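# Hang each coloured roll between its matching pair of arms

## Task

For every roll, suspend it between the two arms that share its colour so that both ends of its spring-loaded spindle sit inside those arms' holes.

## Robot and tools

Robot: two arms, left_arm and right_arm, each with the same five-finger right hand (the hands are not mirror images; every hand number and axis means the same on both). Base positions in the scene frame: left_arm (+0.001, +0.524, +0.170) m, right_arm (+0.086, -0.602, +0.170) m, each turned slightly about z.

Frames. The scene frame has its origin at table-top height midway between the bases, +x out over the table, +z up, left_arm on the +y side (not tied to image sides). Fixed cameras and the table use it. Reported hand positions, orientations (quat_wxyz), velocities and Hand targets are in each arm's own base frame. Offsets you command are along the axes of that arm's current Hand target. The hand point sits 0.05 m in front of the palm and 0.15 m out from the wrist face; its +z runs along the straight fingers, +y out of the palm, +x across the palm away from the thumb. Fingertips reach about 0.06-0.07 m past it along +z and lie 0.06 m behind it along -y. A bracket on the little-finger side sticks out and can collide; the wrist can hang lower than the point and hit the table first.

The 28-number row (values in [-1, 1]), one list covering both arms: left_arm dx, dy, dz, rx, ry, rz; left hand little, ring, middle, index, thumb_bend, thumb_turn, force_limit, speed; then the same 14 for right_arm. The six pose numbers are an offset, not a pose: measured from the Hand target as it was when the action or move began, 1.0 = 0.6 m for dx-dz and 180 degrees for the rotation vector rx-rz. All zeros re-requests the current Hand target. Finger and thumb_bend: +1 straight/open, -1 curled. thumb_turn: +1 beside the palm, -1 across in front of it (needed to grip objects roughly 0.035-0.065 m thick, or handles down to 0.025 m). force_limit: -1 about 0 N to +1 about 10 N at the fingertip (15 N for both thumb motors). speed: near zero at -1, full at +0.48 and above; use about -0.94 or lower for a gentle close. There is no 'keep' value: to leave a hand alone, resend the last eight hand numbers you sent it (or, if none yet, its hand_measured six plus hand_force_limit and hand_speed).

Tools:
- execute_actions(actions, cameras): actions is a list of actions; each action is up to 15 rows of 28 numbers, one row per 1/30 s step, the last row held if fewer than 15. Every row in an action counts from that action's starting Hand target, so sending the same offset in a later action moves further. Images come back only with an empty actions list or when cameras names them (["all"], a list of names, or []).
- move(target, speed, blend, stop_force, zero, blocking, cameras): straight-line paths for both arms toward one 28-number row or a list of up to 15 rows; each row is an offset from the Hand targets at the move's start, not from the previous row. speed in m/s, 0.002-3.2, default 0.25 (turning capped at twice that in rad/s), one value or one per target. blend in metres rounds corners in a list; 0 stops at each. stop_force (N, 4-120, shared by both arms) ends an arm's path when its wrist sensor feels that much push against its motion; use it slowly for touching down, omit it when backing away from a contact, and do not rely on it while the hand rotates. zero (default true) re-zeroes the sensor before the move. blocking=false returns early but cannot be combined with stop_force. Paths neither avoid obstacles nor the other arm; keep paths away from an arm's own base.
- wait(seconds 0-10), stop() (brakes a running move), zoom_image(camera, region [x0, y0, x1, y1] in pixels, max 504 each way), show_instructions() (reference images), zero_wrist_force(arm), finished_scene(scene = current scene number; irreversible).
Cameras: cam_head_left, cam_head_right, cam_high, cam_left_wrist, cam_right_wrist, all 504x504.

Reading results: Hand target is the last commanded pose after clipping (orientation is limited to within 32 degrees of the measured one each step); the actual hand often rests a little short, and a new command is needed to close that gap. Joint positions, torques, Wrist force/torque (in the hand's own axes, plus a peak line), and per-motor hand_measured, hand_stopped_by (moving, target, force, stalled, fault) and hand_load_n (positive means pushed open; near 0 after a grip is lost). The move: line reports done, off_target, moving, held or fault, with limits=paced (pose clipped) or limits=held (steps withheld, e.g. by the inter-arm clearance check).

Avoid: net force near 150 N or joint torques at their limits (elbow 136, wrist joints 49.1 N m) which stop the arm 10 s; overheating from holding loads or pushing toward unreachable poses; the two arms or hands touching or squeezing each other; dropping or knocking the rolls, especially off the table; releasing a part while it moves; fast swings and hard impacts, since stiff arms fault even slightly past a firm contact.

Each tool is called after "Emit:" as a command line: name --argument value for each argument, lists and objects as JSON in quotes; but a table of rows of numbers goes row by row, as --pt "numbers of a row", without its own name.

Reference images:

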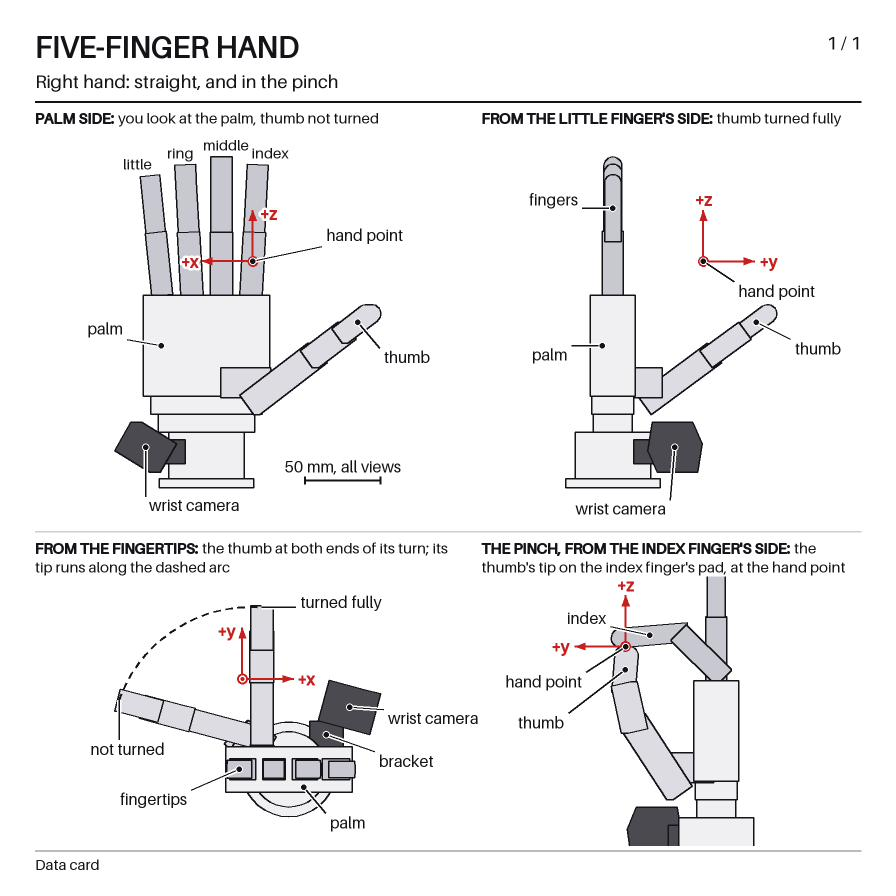

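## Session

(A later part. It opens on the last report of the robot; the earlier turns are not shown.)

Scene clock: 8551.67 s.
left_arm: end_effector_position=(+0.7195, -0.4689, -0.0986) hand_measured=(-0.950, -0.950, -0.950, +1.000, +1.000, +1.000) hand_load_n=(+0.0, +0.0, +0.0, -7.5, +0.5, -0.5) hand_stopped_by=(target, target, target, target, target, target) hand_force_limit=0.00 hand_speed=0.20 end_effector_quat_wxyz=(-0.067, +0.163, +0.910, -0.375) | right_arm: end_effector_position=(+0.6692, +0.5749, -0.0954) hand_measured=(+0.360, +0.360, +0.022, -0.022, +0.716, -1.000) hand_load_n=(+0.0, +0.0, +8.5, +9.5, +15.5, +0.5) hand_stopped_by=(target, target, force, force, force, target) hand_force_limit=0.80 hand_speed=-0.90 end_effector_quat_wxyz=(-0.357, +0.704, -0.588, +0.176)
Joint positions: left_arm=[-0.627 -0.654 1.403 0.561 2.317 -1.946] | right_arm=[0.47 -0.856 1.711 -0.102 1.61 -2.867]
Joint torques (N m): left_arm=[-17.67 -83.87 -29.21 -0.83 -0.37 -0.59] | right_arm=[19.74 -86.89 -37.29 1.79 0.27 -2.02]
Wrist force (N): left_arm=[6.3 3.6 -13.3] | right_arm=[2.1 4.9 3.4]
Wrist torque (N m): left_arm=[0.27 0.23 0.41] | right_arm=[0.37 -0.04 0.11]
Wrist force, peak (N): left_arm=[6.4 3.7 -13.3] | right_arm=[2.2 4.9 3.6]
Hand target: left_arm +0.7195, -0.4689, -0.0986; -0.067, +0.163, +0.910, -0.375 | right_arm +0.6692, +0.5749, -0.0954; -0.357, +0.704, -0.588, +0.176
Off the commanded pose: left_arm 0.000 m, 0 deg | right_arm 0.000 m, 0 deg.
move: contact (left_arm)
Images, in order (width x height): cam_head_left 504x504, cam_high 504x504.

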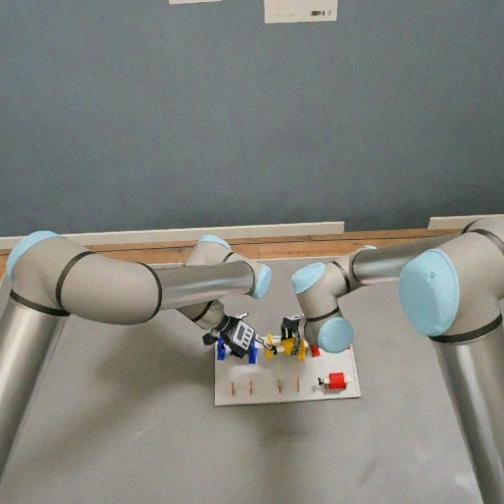

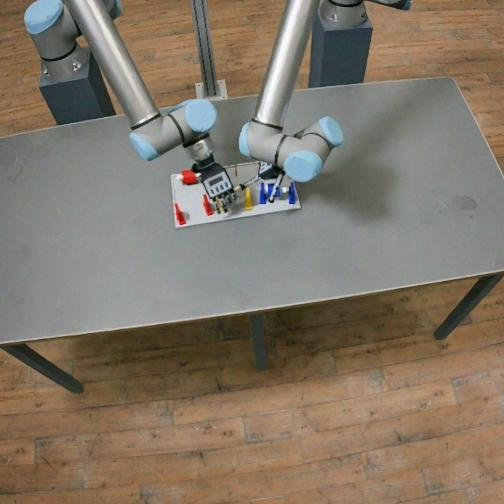

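Emit:
move --pt "-0.0007 -0.0043 -0.0028 0 0 0 -0.95 -0.95 -0.95 1 1 1 0 0.2 0.0010 -0.0023 -0.0022 0 -0.0098 0.0099 0.36 0.36 -0.3 -0.3 0.0 -1 0.8 -0.9" --pt "-0.0014 -0.0086 -0.0056 0 0 0 -0.95 -0.95 -0.95 1 1 1 0 0.2 0.0020 -0.0046 -0.0045 0 -0.0195 0.0198 0.36 0.36 -0.3 -0.3 0.0 -1 0.8 -0.9" --speed 0.01 --blend '[0.002,0]' --cameras '["cam_high","cam_head_left"]'

Emit:
zoom_image --camera "cam_head_left" --region '[250, 330, 290, 370]'

Emit:
zoom_image --camera "cam_high" --region '[230, 170, 270, 210]'

Scene clock: 8576.37 s.
left_arm: end_effector_position=(+0.7198, -0.4704, -0.0925) hand_measured=(-0.950, -0.950, -0.950, +1.000, +1.000, +1.000) hand_load_n=(+0.0, +0.0, +0.0, -9.0, +0.0, -0.5) hand_stopped_by=(target, target, target, target, target, target) hand_force_limit=0.00 hand_speed=0.20 end_effector_quat_wxyz=(-0.067, +0.163, +0.910, -0.375) | right_arm: end_effector_position=(+0.6697, +0.5731, -0.0918) hand_measured=(+0.360, +0.360, +0.022, -0.022, +0.716, -1.000) hand_load_n=(+0.0, +0.0, +10.5, +11.0, +15.0, +0.5) hand_stopped_by=(target, target, force, force, force, target) hand_force_limit=0.80 hand_speed=-0.90 end_effector_quat_wxyz=(-0.380, +0.690, -0.599, +0.143)
Joint positions: left_arm=[-0.628 -0.66 1.401 0.568 2.317 -1.948] | right_arm=[0.44 -0.865 1.735 -0.135 1.529 -2.825]
Joint torques (N m): left_arm=[-28.68 -105.61 -38.6 3.12 -0.58 -2.45] | right_arm=[-10.51 -102.27 -21.46 1.62 0.6 2.71]
Wrist force (N): left_arm=[8.0 4.7 -16.4] | right_arm=[0.6 2.9 6.6]
Wrist torque (N m): left_arm=[0.44 0.34 0.52] | right_arm=[0.41 -0.09 -0.04]
Wrist force, peak (N): left_arm=[8.1 4.5 -16.7] | right_arm=[-0.2 4.3 6.2]
Hand target: left_arm +0.7198, -0.4704, -0.0925; -0.067, +0.163, +0.910, -0.375 | right_arm +0.6697, +0.5731, -0.0918; -0.380, +0.690, -0.599, +0.143
Off the commanded pose: left_arm 0.000 m, 0 deg | right_arm 0.000 m, 0 deg.
move: done
Images, in order (width x height): cam_head_left 504x504, cam_high 504x504.

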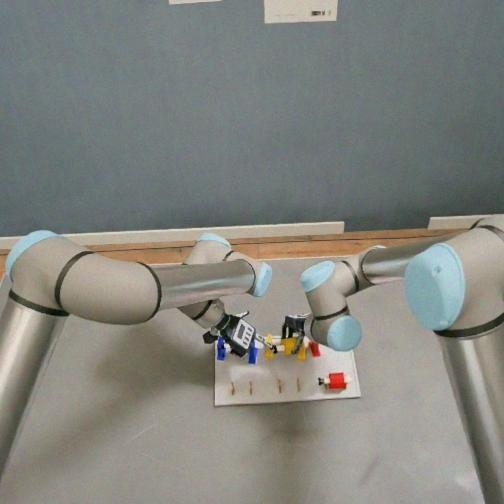

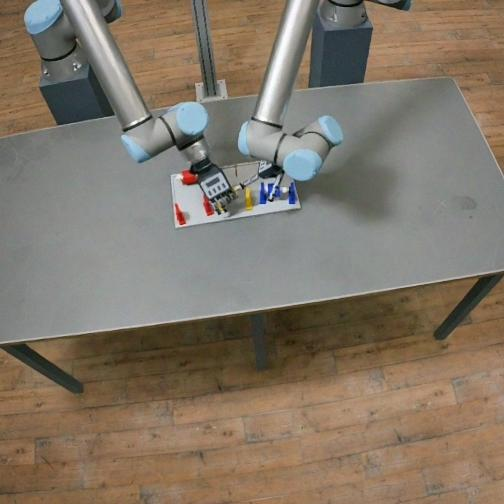

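Scaled by 12.600 from the camera's 504x504 image, which has a finer 720x720 frame.

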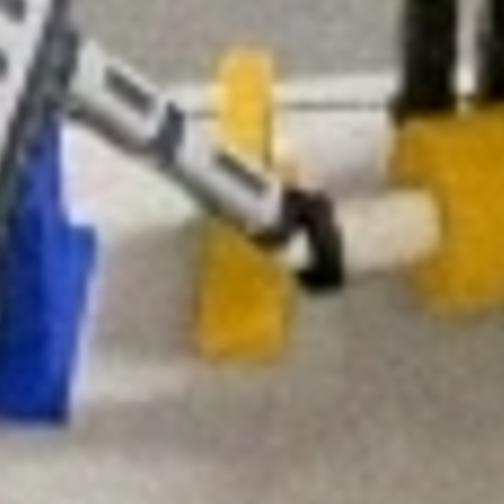

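Scaled by 12.600 from the camera's 504x504 image, which has a finer 720x720 frame.

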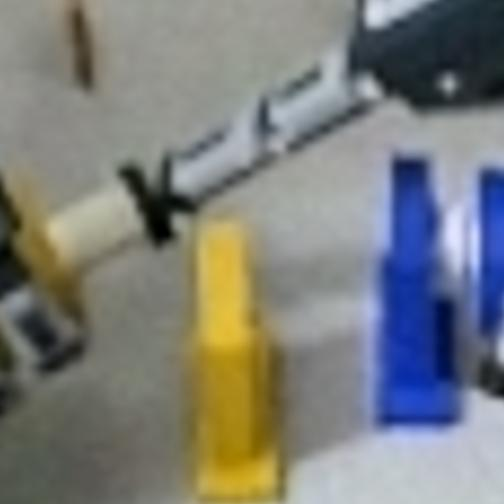

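Emit:
move --pt "-0.0081 0.0033 -0.0032 0 0 0 -0.95 -0.95 -0.95 1 1 1 0 0.2 0.0019 -0.0031 0.0026 0.0049 0.0130 0.0128 0.36 0.36 -0.3 -0.3 0.0 -1 0.8 -0.9" --pt "-0.0169 0.0054 -0.0053 0 0 0 -0.95 -0.95 -0.95 1 1 1 0 0.2 0.0040 -0.0060 0.0050 0.0098 0.0260 0.0256 0.36 0.36 -0.3 -0.3 0.0 -1 0.8 -0.9" --speed 0.01 --blend '[0.002,0]' --cameras '["cam_high","cam_head_left"]'

Emit:
zoom_image --camera "cam_head_left" --region '[250, 330, 290, 370]'

Emit:
zoom_image --camera "cam_high" --region '[230, 170, 270, 210]'

Scene clock: 8607.40 s.
left_arm: end_effector_position=(+0.7309, -0.4697, -0.0926) hand_measured=(-0.950, -0.950, -0.950, +1.000, +1.000, +1.000) hand_load_n=(+0.0, +0.0, +0.0, -4.5, +0.0, +0.0) hand_stopped_by=(target, target, target, target, target, target) hand_force_limit=0.00 hand_speed=0.20 end_effector_quat_wxyz=(-0.067, +0.163, +0.910, -0.375) | right_arm: end_effector_position=(+0.6748, +0.5719, -0.0920) hand_measured=(+0.360, +0.360, +0.022, -0.022, +0.716, -1.000) hand_load_n=(+0.0, +0.0, +8.0, +9.5, +16.5, +1.0) hand_stopped_by=(target, target, force, force, force, target) hand_force_limit=0.80 hand_speed=-0.90 end_effector_quat_wxyz=(-0.371, +0.653, -0.639, +0.165)
Joint positions: left_arm=[-0.619 -0.646 1.373 0.59 2.319 -1.936] | right_arm=[0.464 -0.862 1.73 -0.132 1.635 -2.728]
Joint torques (N m): left_arm=[14.91 -81.35 -33.59 4.18 2.96 2.25] | right_arm=[15.29 -84.13 -39.61 2.85 0.3 1.61]
Wrist force (N): left_arm=[3.5 1.2 -8.7] | right_arm=[2.7 3.3 2.4]
Wrist torque (N m): left_arm=[0.13 0.21 0.13] | right_arm=[0.29 -0.05 -0.02]
Wrist force, peak (N): left_arm=[8.5 5.3 -17.2] | right_arm=[0.7 3.1 6.7]
Hand target: left_arm +0.7309, -0.4697, -0.0926; -0.067, +0.163, +0.910, -0.375 | right_arm +0.6748, +0.5719, -0.0920; -0.371, +0.653, -0.639, +0.165
Off the commanded pose: left_arm 0.000 m, 0 deg | right_arm 0.000 m, 0 deg.
move: done
Images, in order (width x height): cam_head_left 504x504, cam_high 504x504.

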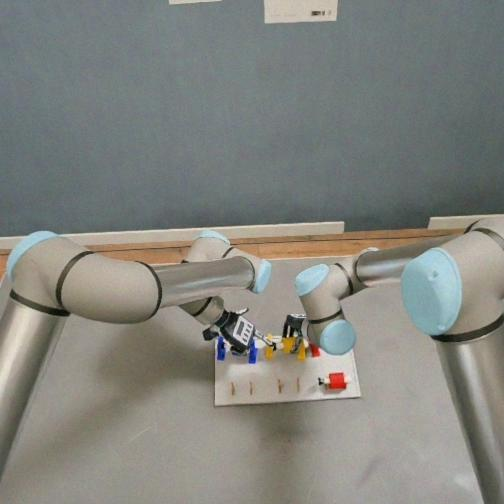

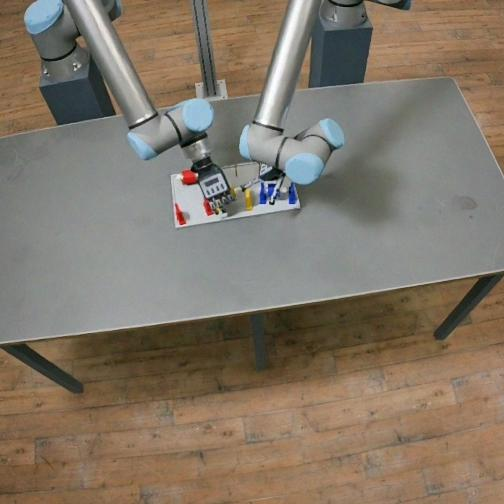

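Scaled by 12.600 from the camera's 504x504 image, which has a finer 720x720 frame.

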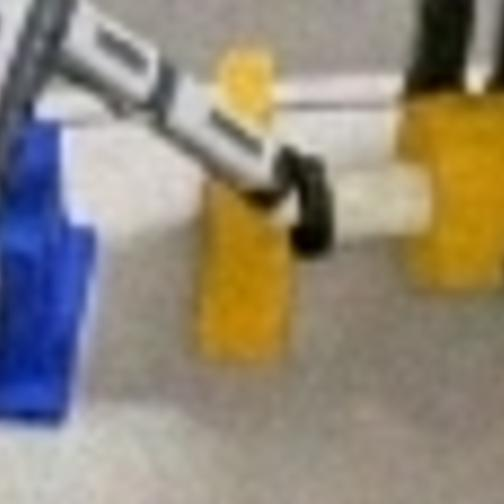

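Scaled by 12.600 from the camera's 504x504 image, which has a finer 720x720 frame.

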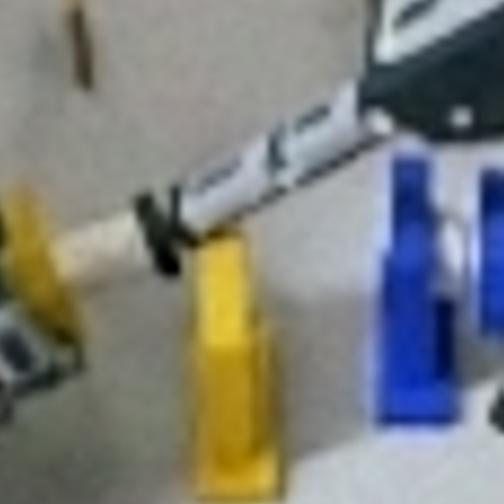

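Emit:
move --pt "-0.0090 0.0013 -0.0013 0 0 0 -0.95 -0.95 -0.95 1 1 1 0 0.2 0.0018 -0.0029 0.0025 0.0049 0.0130 0.0128 0.36 0.36 -0.3 -0.3 0.0 -1 0.8 -0.9" --pt "-0.0181 0.0029 -0.0028 0 0 0 -0.95 -0.95 -0.95 1 1 1 0 0.2 0.0038 -0.0058 0.0049 0.0098 0.0260 0.0256 0.36 0.36 -0.3 -0.3 0.0 -1 0.8 -0.9" --speed 0.01 --blend '[0.002,0]' --cameras '["cam_high","cam_head_left"]'

Emit:
zoom_image --camera "cam_head_left" --region '[250, 330, 290, 370]'

Emit:
zoom_image --camera "cam_high" --region '[230, 170, 270, 210]'

Scene clock: 8630.23 s.
left_arm: end_effector_position=(+0.7420, -0.4712, -0.0926) hand_measured=(-0.950, -0.950, -0.950, +1.000, +1.000, +1.000) hand_load_n=(+0.0, +0.0, +0.0, -4.5, +0.0, +0.0) hand_stopped_by=(target, target, target, target, target, target) hand_force_limit=0.00 hand_speed=0.20 end_effector_quat_wxyz=(-0.067, +0.163, +0.910, -0.375) | right_arm: end_effector_position=(+0.6796, +0.5702, -0.0921) hand_measured=(+0.360, +0.360, +0.022, -0.022, +0.716, -1.000) hand_load_n=(+0.0, +0.0, +7.0, +10.0, +16.5, +0.0) hand_stopped_by=(target, target, force, force, force, target) hand_force_limit=0.80 hand_speed=-0.90 end_effector_quat_wxyz=(+0.361, -0.614, +0.677, -0.187)
Joint positions: left_arm=[-0.613 -0.631 1.343 0.611 2.321 -1.928] | right_arm=[0.488 -0.854 1.717 -0.116 1.739 -2.63]
Joint torques (N m): left_arm=[14.97 -81.04 -33.56 4.23 3.18 2.25] | right_arm=[16.97 -87.9 -39.27 2.35 0.47 1.48]
Wrist force (N): left_arm=[2.9 1.6 -8.7] | right_arm=[2.6 3.7 2.9]
Wrist torque (N m): left_arm=[0.15 0.02 0.09] | right_arm=[0.27 -0.06 0.04]
Wrist force, peak (N): left_arm=[3.9 1.4 -9.2] | right_arm=[3.5 4.1 2.8]
Hand target: left_arm +0.7419, -0.4712, -0.0926; -0.067, +0.163, +0.910, -0.375 | right_arm +0.6796, +0.5702, -0.0921; +0.361, -0.614, +0.676, -0.186
Off the commanded pose: left_arm 0.000 m, 0 deg | right_arm 0.000 m, 0 deg.
move: done
Images, in order (width x height): cam_head_left 504x504, cam_high 504x504.

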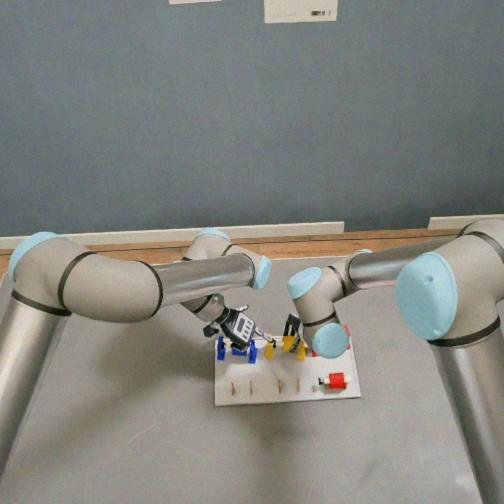

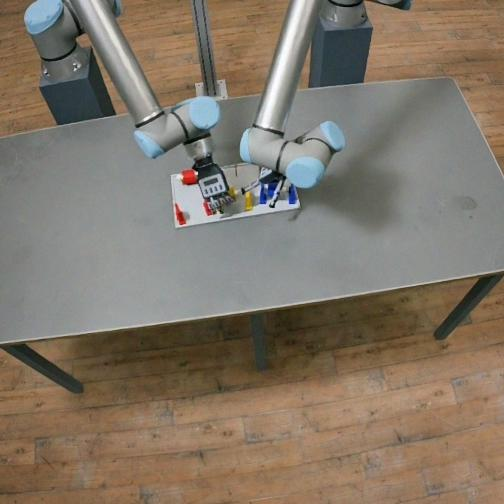

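Scaled by 12.600 from the camera's 504x504 image, which has a finer 720x720 frame.

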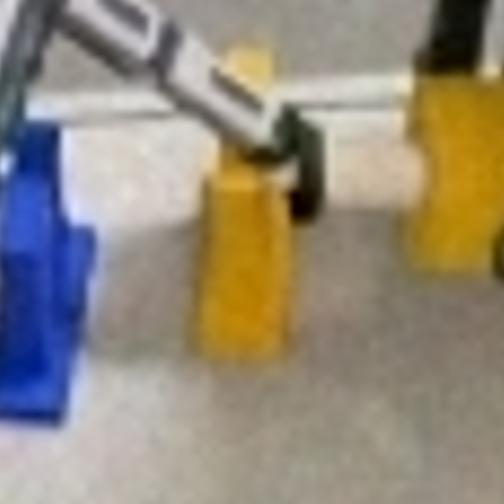

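Scaled by 12.600 from the camera's 504x504 image, which has a finer 720x720 frame.

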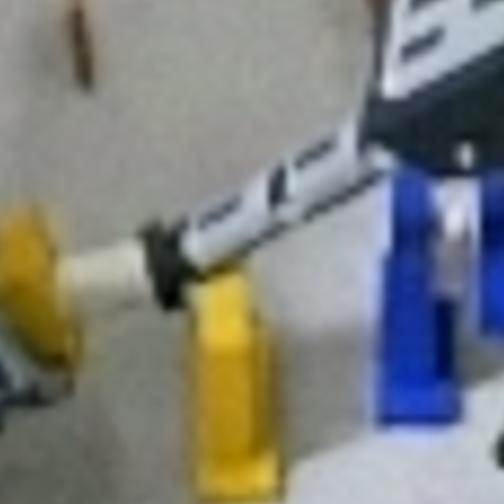

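Emit:
move --target '[-0.0093,0.0013,-0.0014,0,0,0,-0.95,-0.95,-0.95,1,1,1,0,0.2, 0.0019,-0.0029,0.0025,0.0049,0.0130,0.0128,0.36,0.36,-0.3,-0.3,0.0,-1,0.8,-0.9]' --speed 0.01 --cameras '["cam_high","cam_head_left"]'

Emit:
zoom_image --camera "cam_head_left" --region '[250, 330, 290, 370]'

Emit:
zoom_image --camera "cam_high" --region '[230, 170, 270, 210]'

Scene clock: 8640.30 s.
left_arm: end_effector_position=(+0.7476, -0.4720, -0.0926) hand_measured=(-0.950, -0.950, -0.950, +1.000, +1.000, +1.000) hand_load_n=(+0.0, +0.0, +0.0, -4.5, -0.5, -0.5) hand_stopped_by=(target, target, target, target, target, target) hand_force_limit=0.00 hand_speed=0.20 end_effector_quat_wxyz=(-0.067, +0.163, +0.910, -0.375) | right_arm: end_effector_position=(+0.6819, +0.5691, -0.0922) hand_measured=(+0.360, +0.360, +0.022, -0.022, +0.716, -1.000) hand_load_n=(+0.0, +0.0, +6.5, +10.0, +16.5, +2.0) hand_stopped_by=(target, target, force, force, force, target) hand_force_limit=0.80 hand_speed=-0.90 end_effector_quat_wxyz=(+0.356, -0.594, +0.695, -0.197)
Joint positions: left_arm=[-0.61 -0.624 1.328 0.622 2.321 -1.924] | right_arm=[0.5 -0.849 1.708 -0.103 1.791 -2.58]
Joint torques (N m): left_arm=[15.57 -85.5 -33.37 4.16 3.06 2.21] | right_arm=[14.67 -88.07 -38.97 2.27 0.87 1.24]
Wrist force (N): left_arm=[2.5 1.4 -8.7] | right_arm=[2.2 4.3 2.5]
Wrist torque (N m): left_arm=[0.12 0.13 0.07] | right_arm=[0.37 0.03 0.06]
Wrist force, peak (N): left_arm=[2.6 1.3 -9.4] | right_arm=[3.0 4.2 3.1]
Hand target: left_arm +0.7476, -0.4720, -0.0926; -0.067, +0.163, +0.910, -0.375 | right_arm +0.6819, +0.5691, -0.0922; +0.356, -0.594, +0.694, -0.197
Off the commanded pose: left_arm 0.000 m, 0 deg | right_arm 0.000 m, 0 deg.
move: done
Images, in order (width x height): cam_head_left 504x504, cam_high 504x504.

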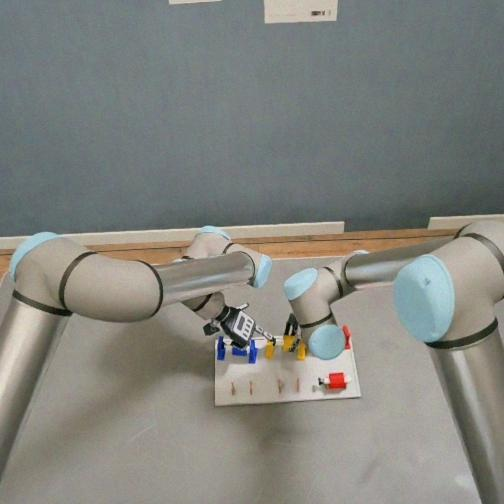

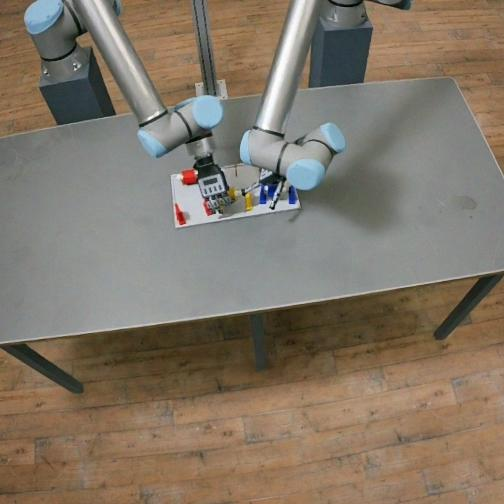

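Scaled by 12.600 from the camera's 504x504 image, which has a finer 720x720 frame.

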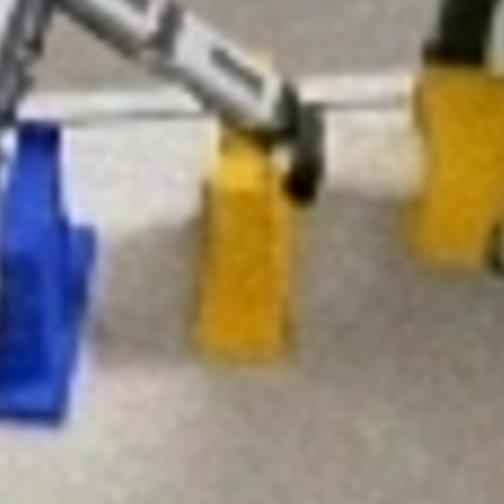

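Scaled by 12.600 from the camera's 504x504 image, which has a finer 720x720 frame.

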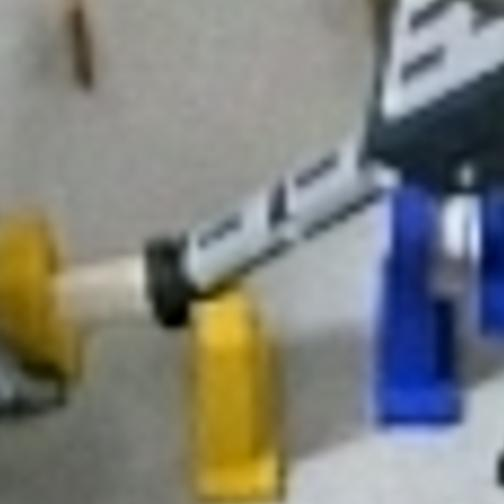

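Emit:
move --pt "0 0 0 0 0 0 -0.95 -0.95 -0.95 1 1 1 0 0.2 -0.0009 0.0027 0.0027 0 0.0117 -0.0119 0.36 0.36 -0.3 -0.3 0.0 -1 0.8 -0.9" --pt "0.0018 0.0064 -0.0075 0 0 0 -0.95 -0.95 -0.95 1 1 1 0 0.2 -0.0009 0.0027 0.0027 0 0.0117 -0.0119 0.36 0.36 -0.3 -0.3 0.0 -1 0.8 -0.9" --pt "0.0091 0.0208 -0.0488 0 0 0 -0.95 -0.95 -0.95 1 1 1 0 0.2 -0.0009 0.0027 0.0027 0 0.0117 -0.0119 0.36 0.36 -0.3 -0.3 0.0 -1 0.8 -0.9" --speed '[0.01,0.008,0.03]' --cameras '["cam_high","cam_head_left"]'

Emit:
zoom_image --camera "cam_head_left" --region '[250, 330, 290, 370]'

Emit:
zoom_image --camera "cam_high" --region '[230, 175, 260, 205]'

Scene clock: 8664.93 s.
left_arm: end_effector_position=(+0.7527, -0.4422, -0.0805) hand_measured=(-0.950, -0.950, -0.950, +1.000, +1.000, +1.000) hand_load_n=(+0.0, +0.0, +0.0, +0.0, +0.0, +0.0) hand_stopped_by=(target, target, target, target, target, target) hand_force_limit=0.00 hand_speed=0.20 end_effector_quat_wxyz=(-0.067, +0.163, +0.910, -0.375) | right_arm: end_effector_position=(+0.6820, +0.5702, -0.0943) hand_measured=(+0.360, +0.360, +0.022, -0.022, +0.716, -1.000) hand_load_n=(+0.0, +0.0, +7.0, +9.0, +16.5, +0.0) hand_stopped_by=(target, target, force, force, force, target) hand_force_limit=0.80 hand_speed=-0.90 end_effector_quat_wxyz=(+0.339, -0.603, +0.690, -0.214)
Joint positions: left_arm=[-0.576 -0.64 1.343 0.653 2.329 -1.878] | right_arm=[0.515 -0.837 1.683 -0.067 1.833 -2.602]
Joint torques (N m): left_arm=[-14.49 -93.62 -28.5 1.46 1.26 -2.48] | right_arm=[-18.36 -98.58 -19.48 -0.17 -0.56 3.83]
Wrist force (N): left_arm=[0.3 -1.4 -0.2] | right_arm=[0.2 0.1 -1.8]
Wrist torque (N m): left_arm=[-0.17 0.00 -0.03] | right_arm=[0.32 -0.08 0.35]
Wrist force, peak (N): left_arm=[2.8 1.7 -8.9] | right_arm=[2.5 4.5 2.9]
Hand target: left_arm +0.7527, -0.4425, -0.0806; -0.067, +0.163, +0.910, -0.375 | right_arm +0.6820, +0.5702, -0.0942; +0.339, -0.603, +0.690, -0.214
Off the commanded pose: left_arm 0.000 m, 0 deg | right_arm 0.000 m, 0 deg.
move: done
Images, in order (width x height): cam_head_left 504x504, cam_high 504x504.

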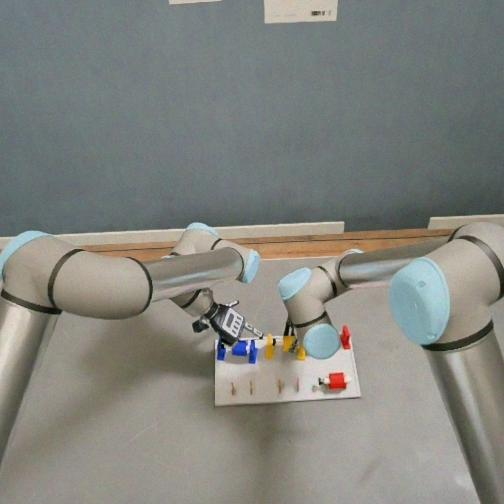

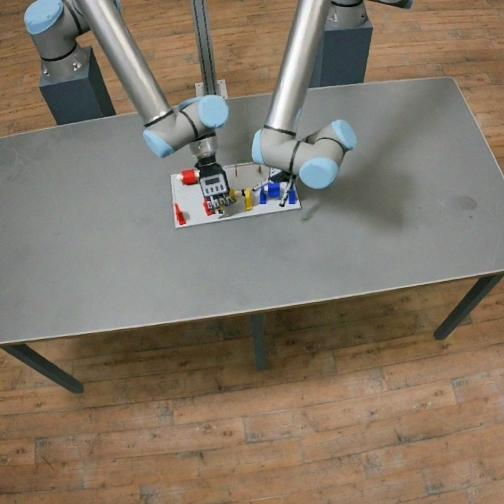

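Scaled by 12.600 from the camera's 504x504 image, which has a finer 720x720 frame.

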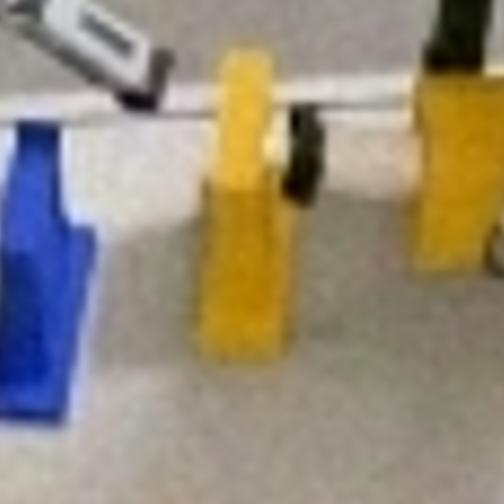

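Scaled by 16.800 from the camera's 504x504 image, which has a finer 720x720 frame.

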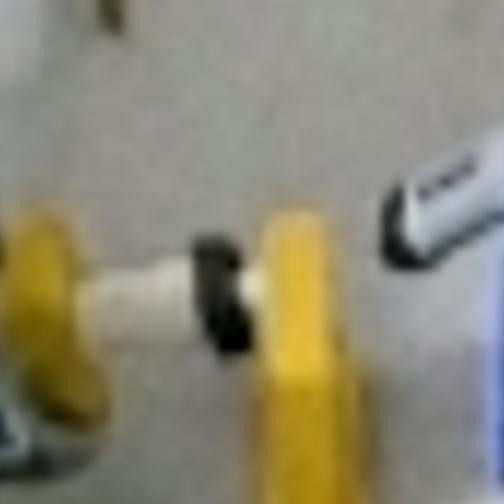

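Emit:
move --target '[0,0,0,0,0,0,-0.95,-0.95,-0.95,1,1,1,0,0.2, -0.0017,0.0063,0.0062,0,0.0273,-0.0277,0.36,0.36,-0.3,-0.3,0.0,-1,0.8,-0.9]' --speed 0.012 --cameras '["cam_high","cam_head_left"]'

Emit:
zoom_image --camera "cam_high" --region '[230, 175, 260, 205]'

Scene clock: 8679.77 s.
left_arm: end_effector_position=(+0.7527, -0.4425, -0.0806) hand_measured=(-0.950, -0.950, -0.950, +1.000, +1.000, +1.000) hand_load_n=(+0.0, +0.0, +0.0, -0.5, +0.5, +0.0) hand_stopped_by=(target, target, target, target, target, target) hand_force_limit=0.00 hand_speed=0.20 end_effector_quat_wxyz=(-0.067, +0.163, +0.910, -0.375) | right_arm: end_effector_position=(+0.6821, +0.5723, -0.0992) hand_measured=(+0.360, +0.360, +0.022, -0.022, +0.716, -1.000) hand_load_n=(+0.0, -0.5, +5.0, +8.0, +16.5, -1.5) hand_stopped_by=(target, target, force, force, force, target) hand_force_limit=0.80 hand_speed=-0.90 end_effector_quat_wxyz=(-0.300, +0.622, -0.677, +0.255)
Joint positions: left_arm=[-0.576 -0.64 1.343 0.653 2.329 -1.879] | right_arm=[0.549 -0.806 1.622 0.015 1.932 -2.65]
Joint torques (N m): left_arm=[-16.95 -83.7 -33.77 1.26 -0.02 -2.5] | right_arm=[10.87 -84.13 -29.44 1.69 0.64 -1.72]
Wrist force (N): left_arm=[0.4 -1.1 -0.1] | right_arm=[1.6 -5.4 -7.9]
Wrist torque (N m): left_arm=[-0.14 -0.03 0.03] | right_arm=[0.20 0.08 0.30]
Wrist force, peak (N): left_arm=[0.6 -1.8 -0.4] | right_arm=[1.1 -6.1 -9.5]
Hand target: left_arm +0.7527, -0.4425, -0.0806; -0.067, +0.163, +0.910, -0.375 | right_arm +0.6822, +0.5723, -0.0992; -0.300, +0.622, -0.677, +0.255
Off the commanded pose: left_arm 0.000 m, 0 deg | right_arm 0.000 m, 0 deg.
move: done
Images, in order (width x height): cam_head_left 504x504, cam_high 504x504.

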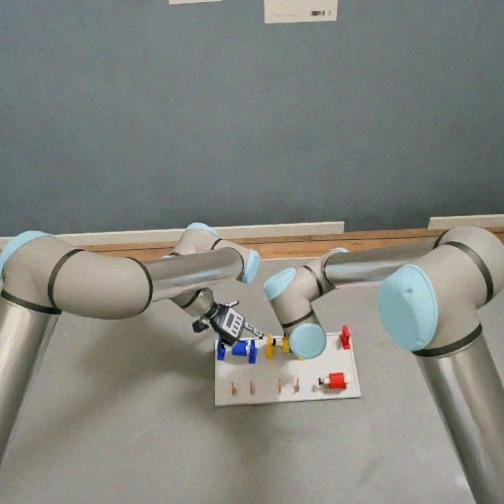

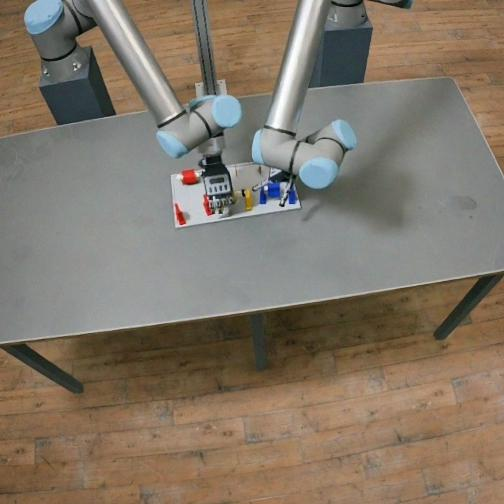

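Scaled by 16.800 from the camera's 504x504 image, which has a finer 720x720 frame.

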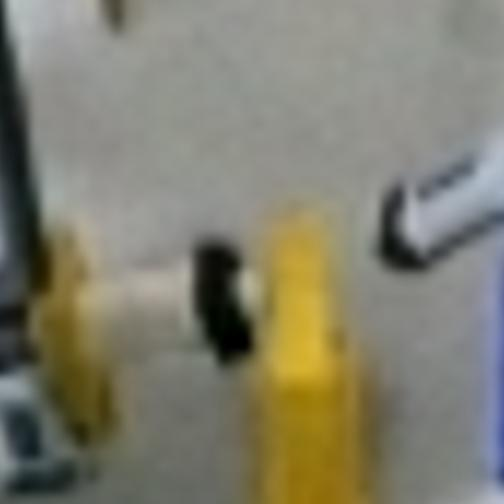

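Emit:
move --target '[0,0,0,0,0,0,-0.95,-0.95,-0.95,1,1,1,0,0.2, -0.0003,0.0033,0.0034,0,0.0137,-0.0139,0.36,0.36,-0.3,-0.3,0.0,-1,0.8,-0.9]' --speed 0.01 --cameras '["cam_high","cam_right_wrist"]'

Emit:
zoom_image --camera "cam_high" --region '[230, 175, 260, 205]'

Scene clock: 8691.30 s.
left_arm: end_effector_position=(+0.7527, -0.4425, -0.0806) hand_measured=(-0.950, -0.950, -0.950, +1.000, +1.000, +1.000) hand_load_n=(+0.0, +0.0, +0.0, +0.0, +0.0, +0.0) hand_stopped_by=(target, target, target, target, target, target) hand_force_limit=0.00 hand_speed=0.20 end_effector_quat_wxyz=(-0.067, +0.163, +0.910, -0.375) | right_arm: end_effector_position=(+0.6823, +0.5727, -0.1020) hand_measured=(+0.360, +0.360, +0.022, -0.022, +0.716, -1.000) hand_load_n=(+0.0, +0.0, +5.0, +7.0, +17.0, -2.0) hand_stopped_by=(target, target, force, force, force, target) hand_force_limit=0.80 hand_speed=-0.90 end_effector_quat_wxyz=(-0.279, +0.631, -0.669, +0.274)
Joint positions: left_arm=[-0.576 -0.64 1.343 0.653 2.329 -1.879] | right_arm=[0.566 -0.789 1.591 0.054 1.981 -2.673]
Joint torques (N m): left_arm=[-17.31 -82.96 -31.15 1.26 -0.25 -2.18] | right_arm=[14.2 -85.93 -31.75 1.47 0.82 -2.1]
Wrist force (N): left_arm=[0.2 -1.1 -0.3] | right_arm=[2.4 -5.5 -8.0]
Wrist torque (N m): left_arm=[-0.12 0.01 0.02] | right_arm=[0.18 0.05 0.24]
Wrist force, peak (N): left_arm=[0.0 -2.0 -0.4] | right_arm=[1.5 -6.9 -8.9]
Hand target: left_arm +0.7527, -0.4425, -0.0806; -0.067, +0.163, +0.910, -0.375 | right_arm +0.6823, +0.5727, -0.1020; -0.279, +0.631, -0.669, +0.274
Off the commanded pose: left_arm 0.000 m, 0 deg | right_arm 0.000 m, 0 deg.
move: done
camera_calibration:
cam_right_wrist: T_world_to_cam=[[-0.679997, -0.181327, -0.71044, 0.497381], [-0.537725, 0.782032, 0.315083, -0.0634328], [0.498454, 0.596277, -0.629284, -0.634805], [0, 0, 0, 1]] pos_world=[0.620529, 0.518315, -0.0261268]
Images, in order (width x height): cam_high 504x504, cam_right_wrist 504x504.

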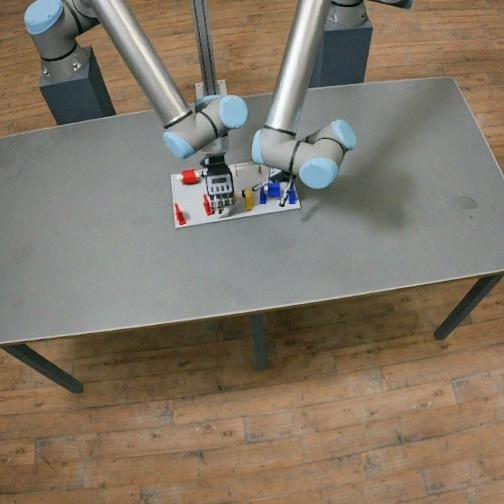

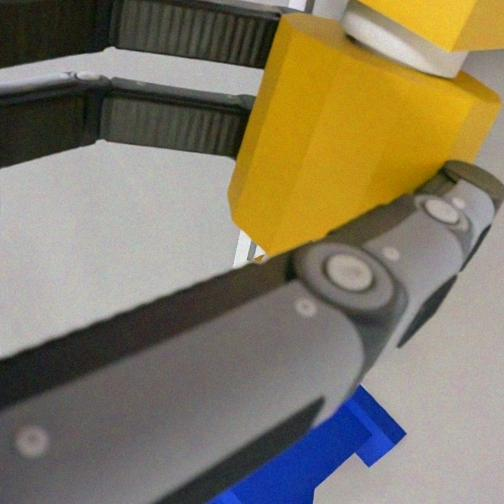

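Scaled by 16.800 from the camera's 504x504 image, which has a finer 720x720 frame.

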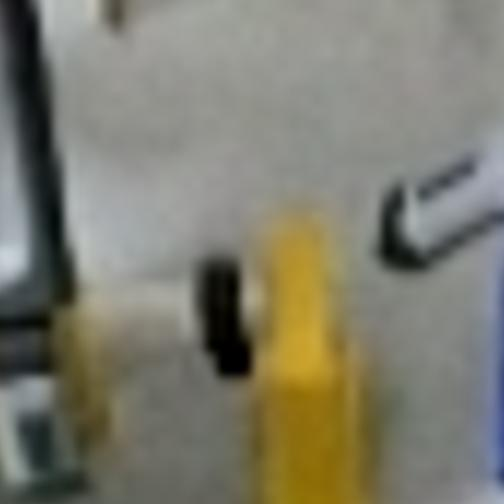

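Emit:
move --target '[0,0,0,0,0,0,-0.95,-0.95,-0.95,1,1,1,0,0.2, -0.0005,0.0038,0.0037,0,0.0156,-0.0158,0.36,0.36,-0.3,-0.3,0.0,-1,0.8,-0.9]' --speed 0.01 --cameras '["cam_high"]'

Emit:
zoom_image --camera "cam_high" --region '[230, 175, 260, 205]'

Scene clock: 8701.73 s.
left_arm: end_effector_position=(+0.7527, -0.4425, -0.0806) hand_measured=(-0.950, -0.950, -0.950, +1.000, +1.000, +1.000) hand_load_n=(+0.0, +0.0, +0.0, +0.0, +0.0, +0.0) hand_stopped_by=(target, target, target, target, target, target) hand_force_limit=0.00 hand_speed=0.20 end_effector_quat_wxyz=(-0.067, +0.163, +0.910, -0.375) | right_arm: end_effector_position=(+0.6823, +0.5731, -0.1052) hand_measured=(+0.360, +0.360, +0.022, -0.022, +0.716, -1.000) hand_load_n=(+0.0, +0.0, +5.5, +8.5, +16.0, -0.5) hand_stopped_by=(target, target, force, force, force, target) hand_force_limit=0.80 hand_speed=-0.90 end_effector_quat_wxyz=(-0.256, +0.641, -0.660, +0.297)
Joint positions: left_arm=[-0.576 -0.64 1.343 0.653 2.329 -1.879] | right_arm=[0.584 -0.767 1.556 0.098 2.036 -2.697]
Joint torques (N m): left_arm=[-17.68 -86.3 -28.93 1.54 -0.31 -2.3] | right_arm=[16.03 -88.63 -31.28 2.1 0.73 -1.81]
Wrist force (N): left_arm=[0.4 -1.5 -0.3] | right_arm=[2.3 -5.5 -6.9]
Wrist torque (N m): left_arm=[-0.17 -0.02 0.01] | right_arm=[0.29 0.04 0.27]
Wrist force, peak (N): left_arm=[-0.1 -1.9 -0.1] | right_arm=[2.4 -6.1 -8.5]
Hand target: left_arm +0.7527, -0.4425, -0.0806; -0.067, +0.163, +0.910, -0.375 | right_arm +0.6823, +0.5731, -0.1052; -0.256, +0.641, -0.660, +0.297
Off the commanded pose: left_arm 0.000 m, 0 deg | right_arm 0.000 m, 0 deg.
move: done
Images, in order (width x height): cam_high 504x504.

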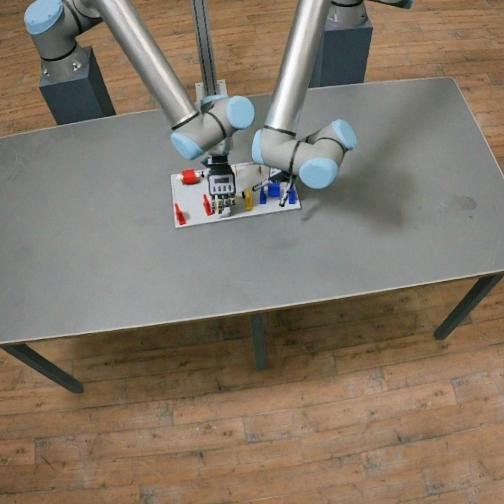

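Scaled by 16.800 from the camera's 504x504 image, which has a finer 720x720 frame.

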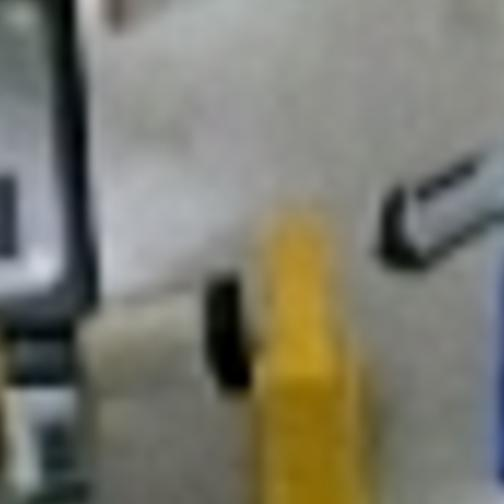

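Emit:
move --target '[0,0,0,0,0,0,-0.95,-0.95,-0.95,1,1,1,0,0.2, -0.0003,0.0038,0.0037,0,0.0156,-0.0158,0.36,0.36,-0.3,-0.3,0.0,-1,0.8,-0.9]' --speed 0.01 --cameras '["cam_high"]'

Emit:
zoom_image --camera "cam_high" --region '[230, 175, 260, 205]'

Scene clock: 8711.50 s.
left_arm: end_effector_position=(+0.7527, -0.4425, -0.0806) hand_measured=(-0.950, -0.950, -0.950, +1.000, +1.000, +1.000) hand_load_n=(+0.0, +0.0, +0.0, +0.0, +0.0, -0.5) hand_stopped_by=(target, target, target, target, target, target) hand_force_limit=0.00 hand_speed=0.20 end_effector_quat_wxyz=(-0.067, +0.163, +0.910, -0.375) | right_arm: end_effector_position=(+0.6823, +0.5732, -0.1084) hand_measured=(+0.360, +0.360, +0.022, -0.022, +0.716, -1.000) hand_load_n=(+0.0, +0.0, +4.5, +9.5, +15.5, +2.5) hand_stopped_by=(target, target, force, force, force, target) hand_force_limit=0.80 hand_speed=-0.90 end_effector_quat_wxyz=(-0.232, +0.650, -0.650, +0.319)
Joint positions: left_arm=[-0.576 -0.64 1.343 0.653 2.329 -1.879] | right_arm=[0.601 -0.744 1.52 0.142 2.091 -2.72]
Joint torques (N m): left_arm=[-16.14 -86.2 -27.68 2.06 -0.3 -2.15] | right_arm=[12.55 -87.86 -26.69 3.75 1.77 -2.52]
Wrist force (N): left_arm=[0.1 -1.2 -0.2] | right_arm=[-2.5 -7.6 -7.1]
Wrist torque (N m): left_arm=[-0.15 0.02 0.01] | right_arm=[0.29 -0.01 0.39]
Wrist force, peak (N): left_arm=[0.4 -1.9 0.0] | right_arm=[-2.6 -7.8 -6.9]
Hand target: left_arm +0.7527, -0.4425, -0.0806; -0.067, +0.163, +0.910, -0.375 | right_arm +0.6823, +0.5732, -0.1084; -0.232, +0.650, -0.650, +0.318
Off the commanded pose: left_arm 0.000 m, 0 deg | right_arm 0.000 m, 0 deg.
move: done
Images, in order (width x height): cam_high 504x504.

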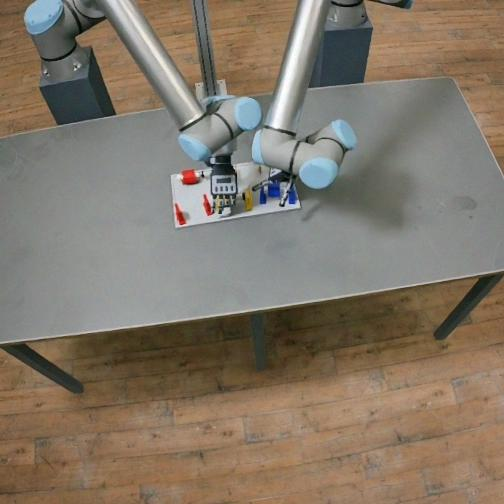

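Scaled by 16.800 from the camera's 504x504 image, which has a finer 720x720 frame.

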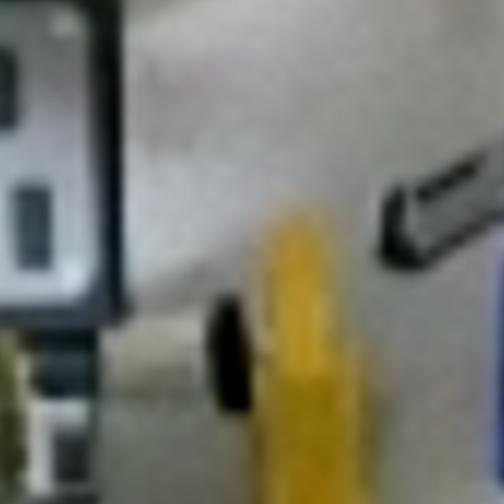

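Emit:
execute_actions --actions '[]' --cameras '["cam_head_left","cam_head_right","cam_left_wrist","cam_right_wrist"]'

Emit:
zoom_image --camera "cam_right_wrist" --region '[200, 180, 320, 300]'

Scene clock: 8717.63 s.
left_arm: end_effector_position=(+0.7527, -0.4425, -0.0806) hand_measured=(-0.950, -0.950, -0.950, +1.000, +1.000, +1.000) hand_load_n=(+0.0, +0.0, +0.0, +0.0, +0.0, +0.0) hand_stopped_by=(target, target, target, target, target, target) hand_force_limit=0.00 hand_speed=0.20 end_effector_quat_wxyz=(-0.067, +0.163, +0.910, -0.375) | right_arm: end_effector_position=(+0.6823, +0.5732, -0.1084) hand_measured=(+0.360, +0.360, +0.022, -0.022, +0.716, -1.000) hand_load_n=(+0.0, +0.0, +4.5, +10.0, +15.5, +2.5) hand_stopped_by=(target, target, force, force, force, target) hand_force_limit=0.80 hand_speed=-0.90 end_effector_quat_wxyz=(-0.232, +0.650, -0.650, +0.318)
Joint positions: left_arm=[-0.576 -0.64 1.343 0.653 2.329 -1.879] | right_arm=[0.601 -0.744 1.52 0.142 2.091 -2.72]
Joint velocities: within noise
Joint torques (N m): left_arm=[-16.97 -88.16 -27.07 2.12 -0.33 -2.13] | right_arm=[-23.78 -99.66 -14.73 2.29 -0.56 3.79]
Wrist force (N): left_arm=[0.0 -1.1 -0.3] | right_arm=[-2.7 -7.7 -7.0]
Wrist torque (N m): left_arm=[-0.12 0.04 0.00] | right_arm=[0.29 0.01 0.39]
Wrist force, peak (N): left_arm=[0.6 -1.7 -0.3] | right_arm=[-3.0 -8.5 -7.0]
Hand target: left_arm +0.7527, -0.4425, -0.0806; -0.067, +0.163, +0.910, -0.375 | right_arm +0.6823, +0.5732, -0.1084; -0.232, +0.650, -0.650, +0.318
Off the commanded pose: left_arm 0.000 m, 0 deg | right_arm 0.000 m, 0 deg.
camera_calibration:
cam_left_wrist: T_world_to_cam=[[-0.00540515, 0.720224, -0.69372, 0.264193], [0.936763, 0.246402, 0.248518, -0.583162], [0.349923, -0.648508, -0.676011, -0.487812], [0, 0, 0, 1]] pos_world=[0.718409, -0.362936, -0.00156443]
cam_right_wrist: T_world_to_cam=[[-0.6849, -0.27659, -0.674099, 0.554856], [-0.534567, 0.819402, 0.206923, -0.0970426], [0.495125, 0.502073, -0.709065, -0.591496], [0, 0, 0, 1]] pos_world=[0.62101, 0.529959, -0.0253012]
Images, in order (width x height): cam_head_left 504x504, cam_head_right 504x504, cam_left_wrist 504x504, cam_right_wrist 504x504.

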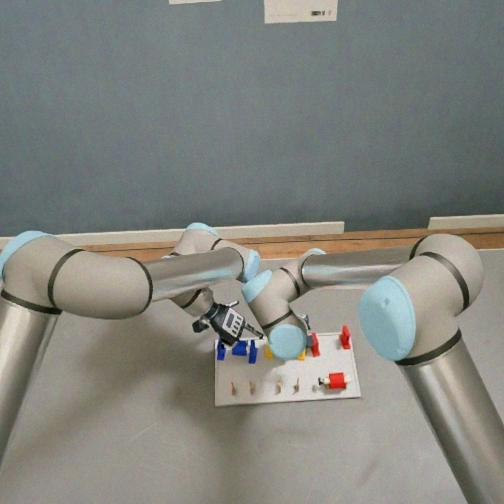

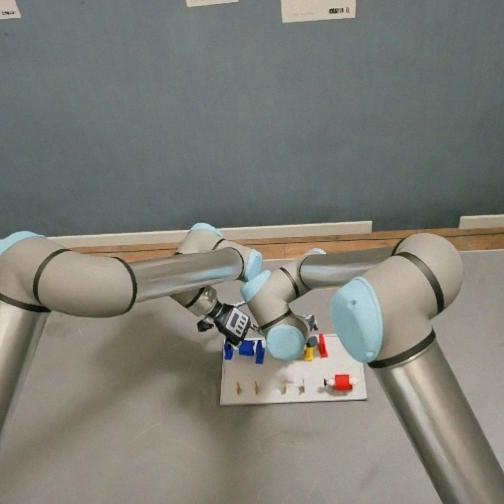

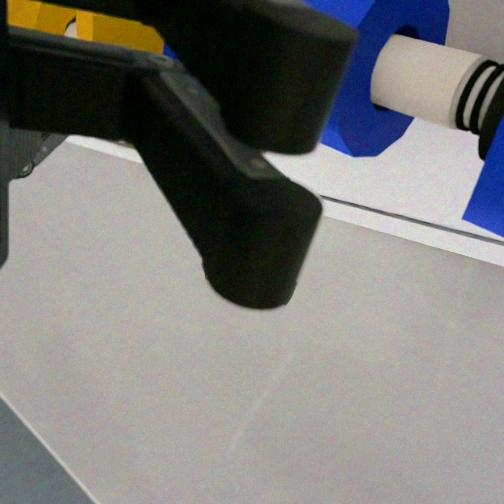

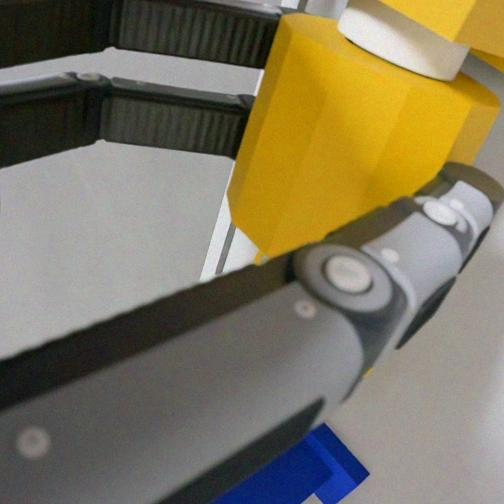

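Scaled by 4.200 from the camera's 504x504 image, which has a finer 720x720 frame.

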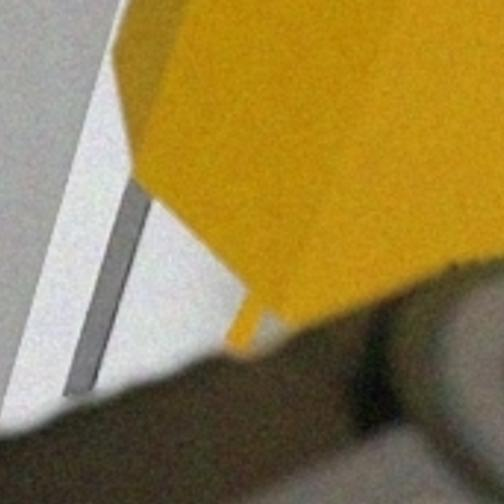

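Emit:
move --target '[0,0,0,0,0,0,-0.95,-0.95,-0.95,1,1,1,0,0.2, -0.0001,0.0019,0.0019,0,0.0078,-0.0079,0.36,0.36,-0.3,-0.3,0.0,-1,0.8,-0.9]' --speed 0.01 --cameras '["cam_high"]'

Emit:
zoom_image --camera "cam_high" --region '[230, 175, 260, 205]'

Scene clock: 8726.37 s.
left_arm: end_effector_position=(+0.7527, -0.4425, -0.0806) hand_measured=(-0.950, -0.950, -0.950, +1.000, +1.000, +1.000) hand_load_n=(+0.0, +0.0, +0.0, +0.0, +0.0, +0.0) hand_stopped_by=(target, target, target, target, target, target) hand_force_limit=0.00 hand_speed=0.20 end_effector_quat_wxyz=(-0.067, +0.163, +0.910, -0.375) | right_arm: end_effector_position=(+0.6823, +0.5730, -0.1100) hand_measured=(+0.360, +0.360, +0.022, -0.022, +0.716, -1.000) hand_load_n=(+0.0, +0.0, +3.5, +8.5, +16.0, +1.5) hand_stopped_by=(target, target, force, force, force, target) hand_force_limit=0.80 hand_speed=-0.90 end_effector_quat_wxyz=(-0.220, +0.654, -0.645, +0.329)
Joint positions: left_arm=[-0.576 -0.64 1.343 0.653 2.329 -1.879] | right_arm=[0.609 -0.731 1.501 0.163 2.119 -2.731]
Joint torques (N m): left_arm=[-14.46 -86.82 -24.7 2.38 -0.28 -2.3] | right_arm=[10.66 -88.4 -27.76 3.4 1.92 -2.58]
Wrist force (N): left_arm=[0.0 -1.5 -0.2] | right_arm=[-1.6 -7.0 -8.6]
Wrist torque (N m): left_arm=[-0.18 0.04 -0.02] | right_arm=[0.30 -0.03 0.36]
Wrist force, peak (N): left_arm=[0.7 -1.8 -0.6] | right_arm=[-2.9 -8.3 -7.5]
Hand target: left_arm +0.7527, -0.4425, -0.0806; -0.067, +0.163, +0.910, -0.375 | right_arm +0.6823, +0.5730, -0.1100; -0.220, +0.654, -0.645, +0.329
Off the commanded pose: left_arm 0.000 m, 0 deg | right_arm 0.000 m, 0 deg.
move: done
Images, in order (width x height): cam_high 504x504.

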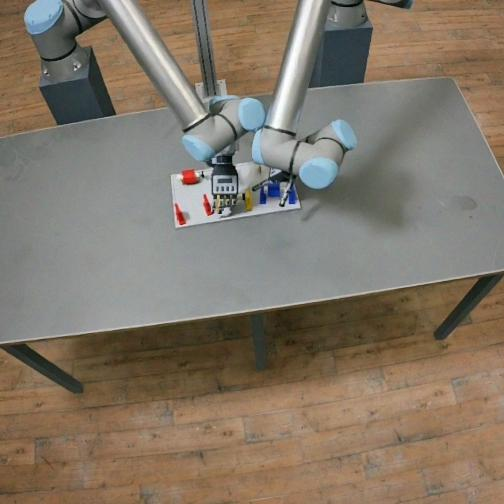

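Scaled by 16.800 from the camera's 504x504 image, which has a finer 720x720 frame.

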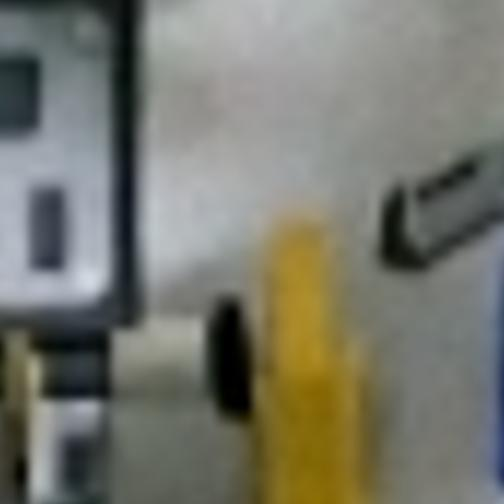

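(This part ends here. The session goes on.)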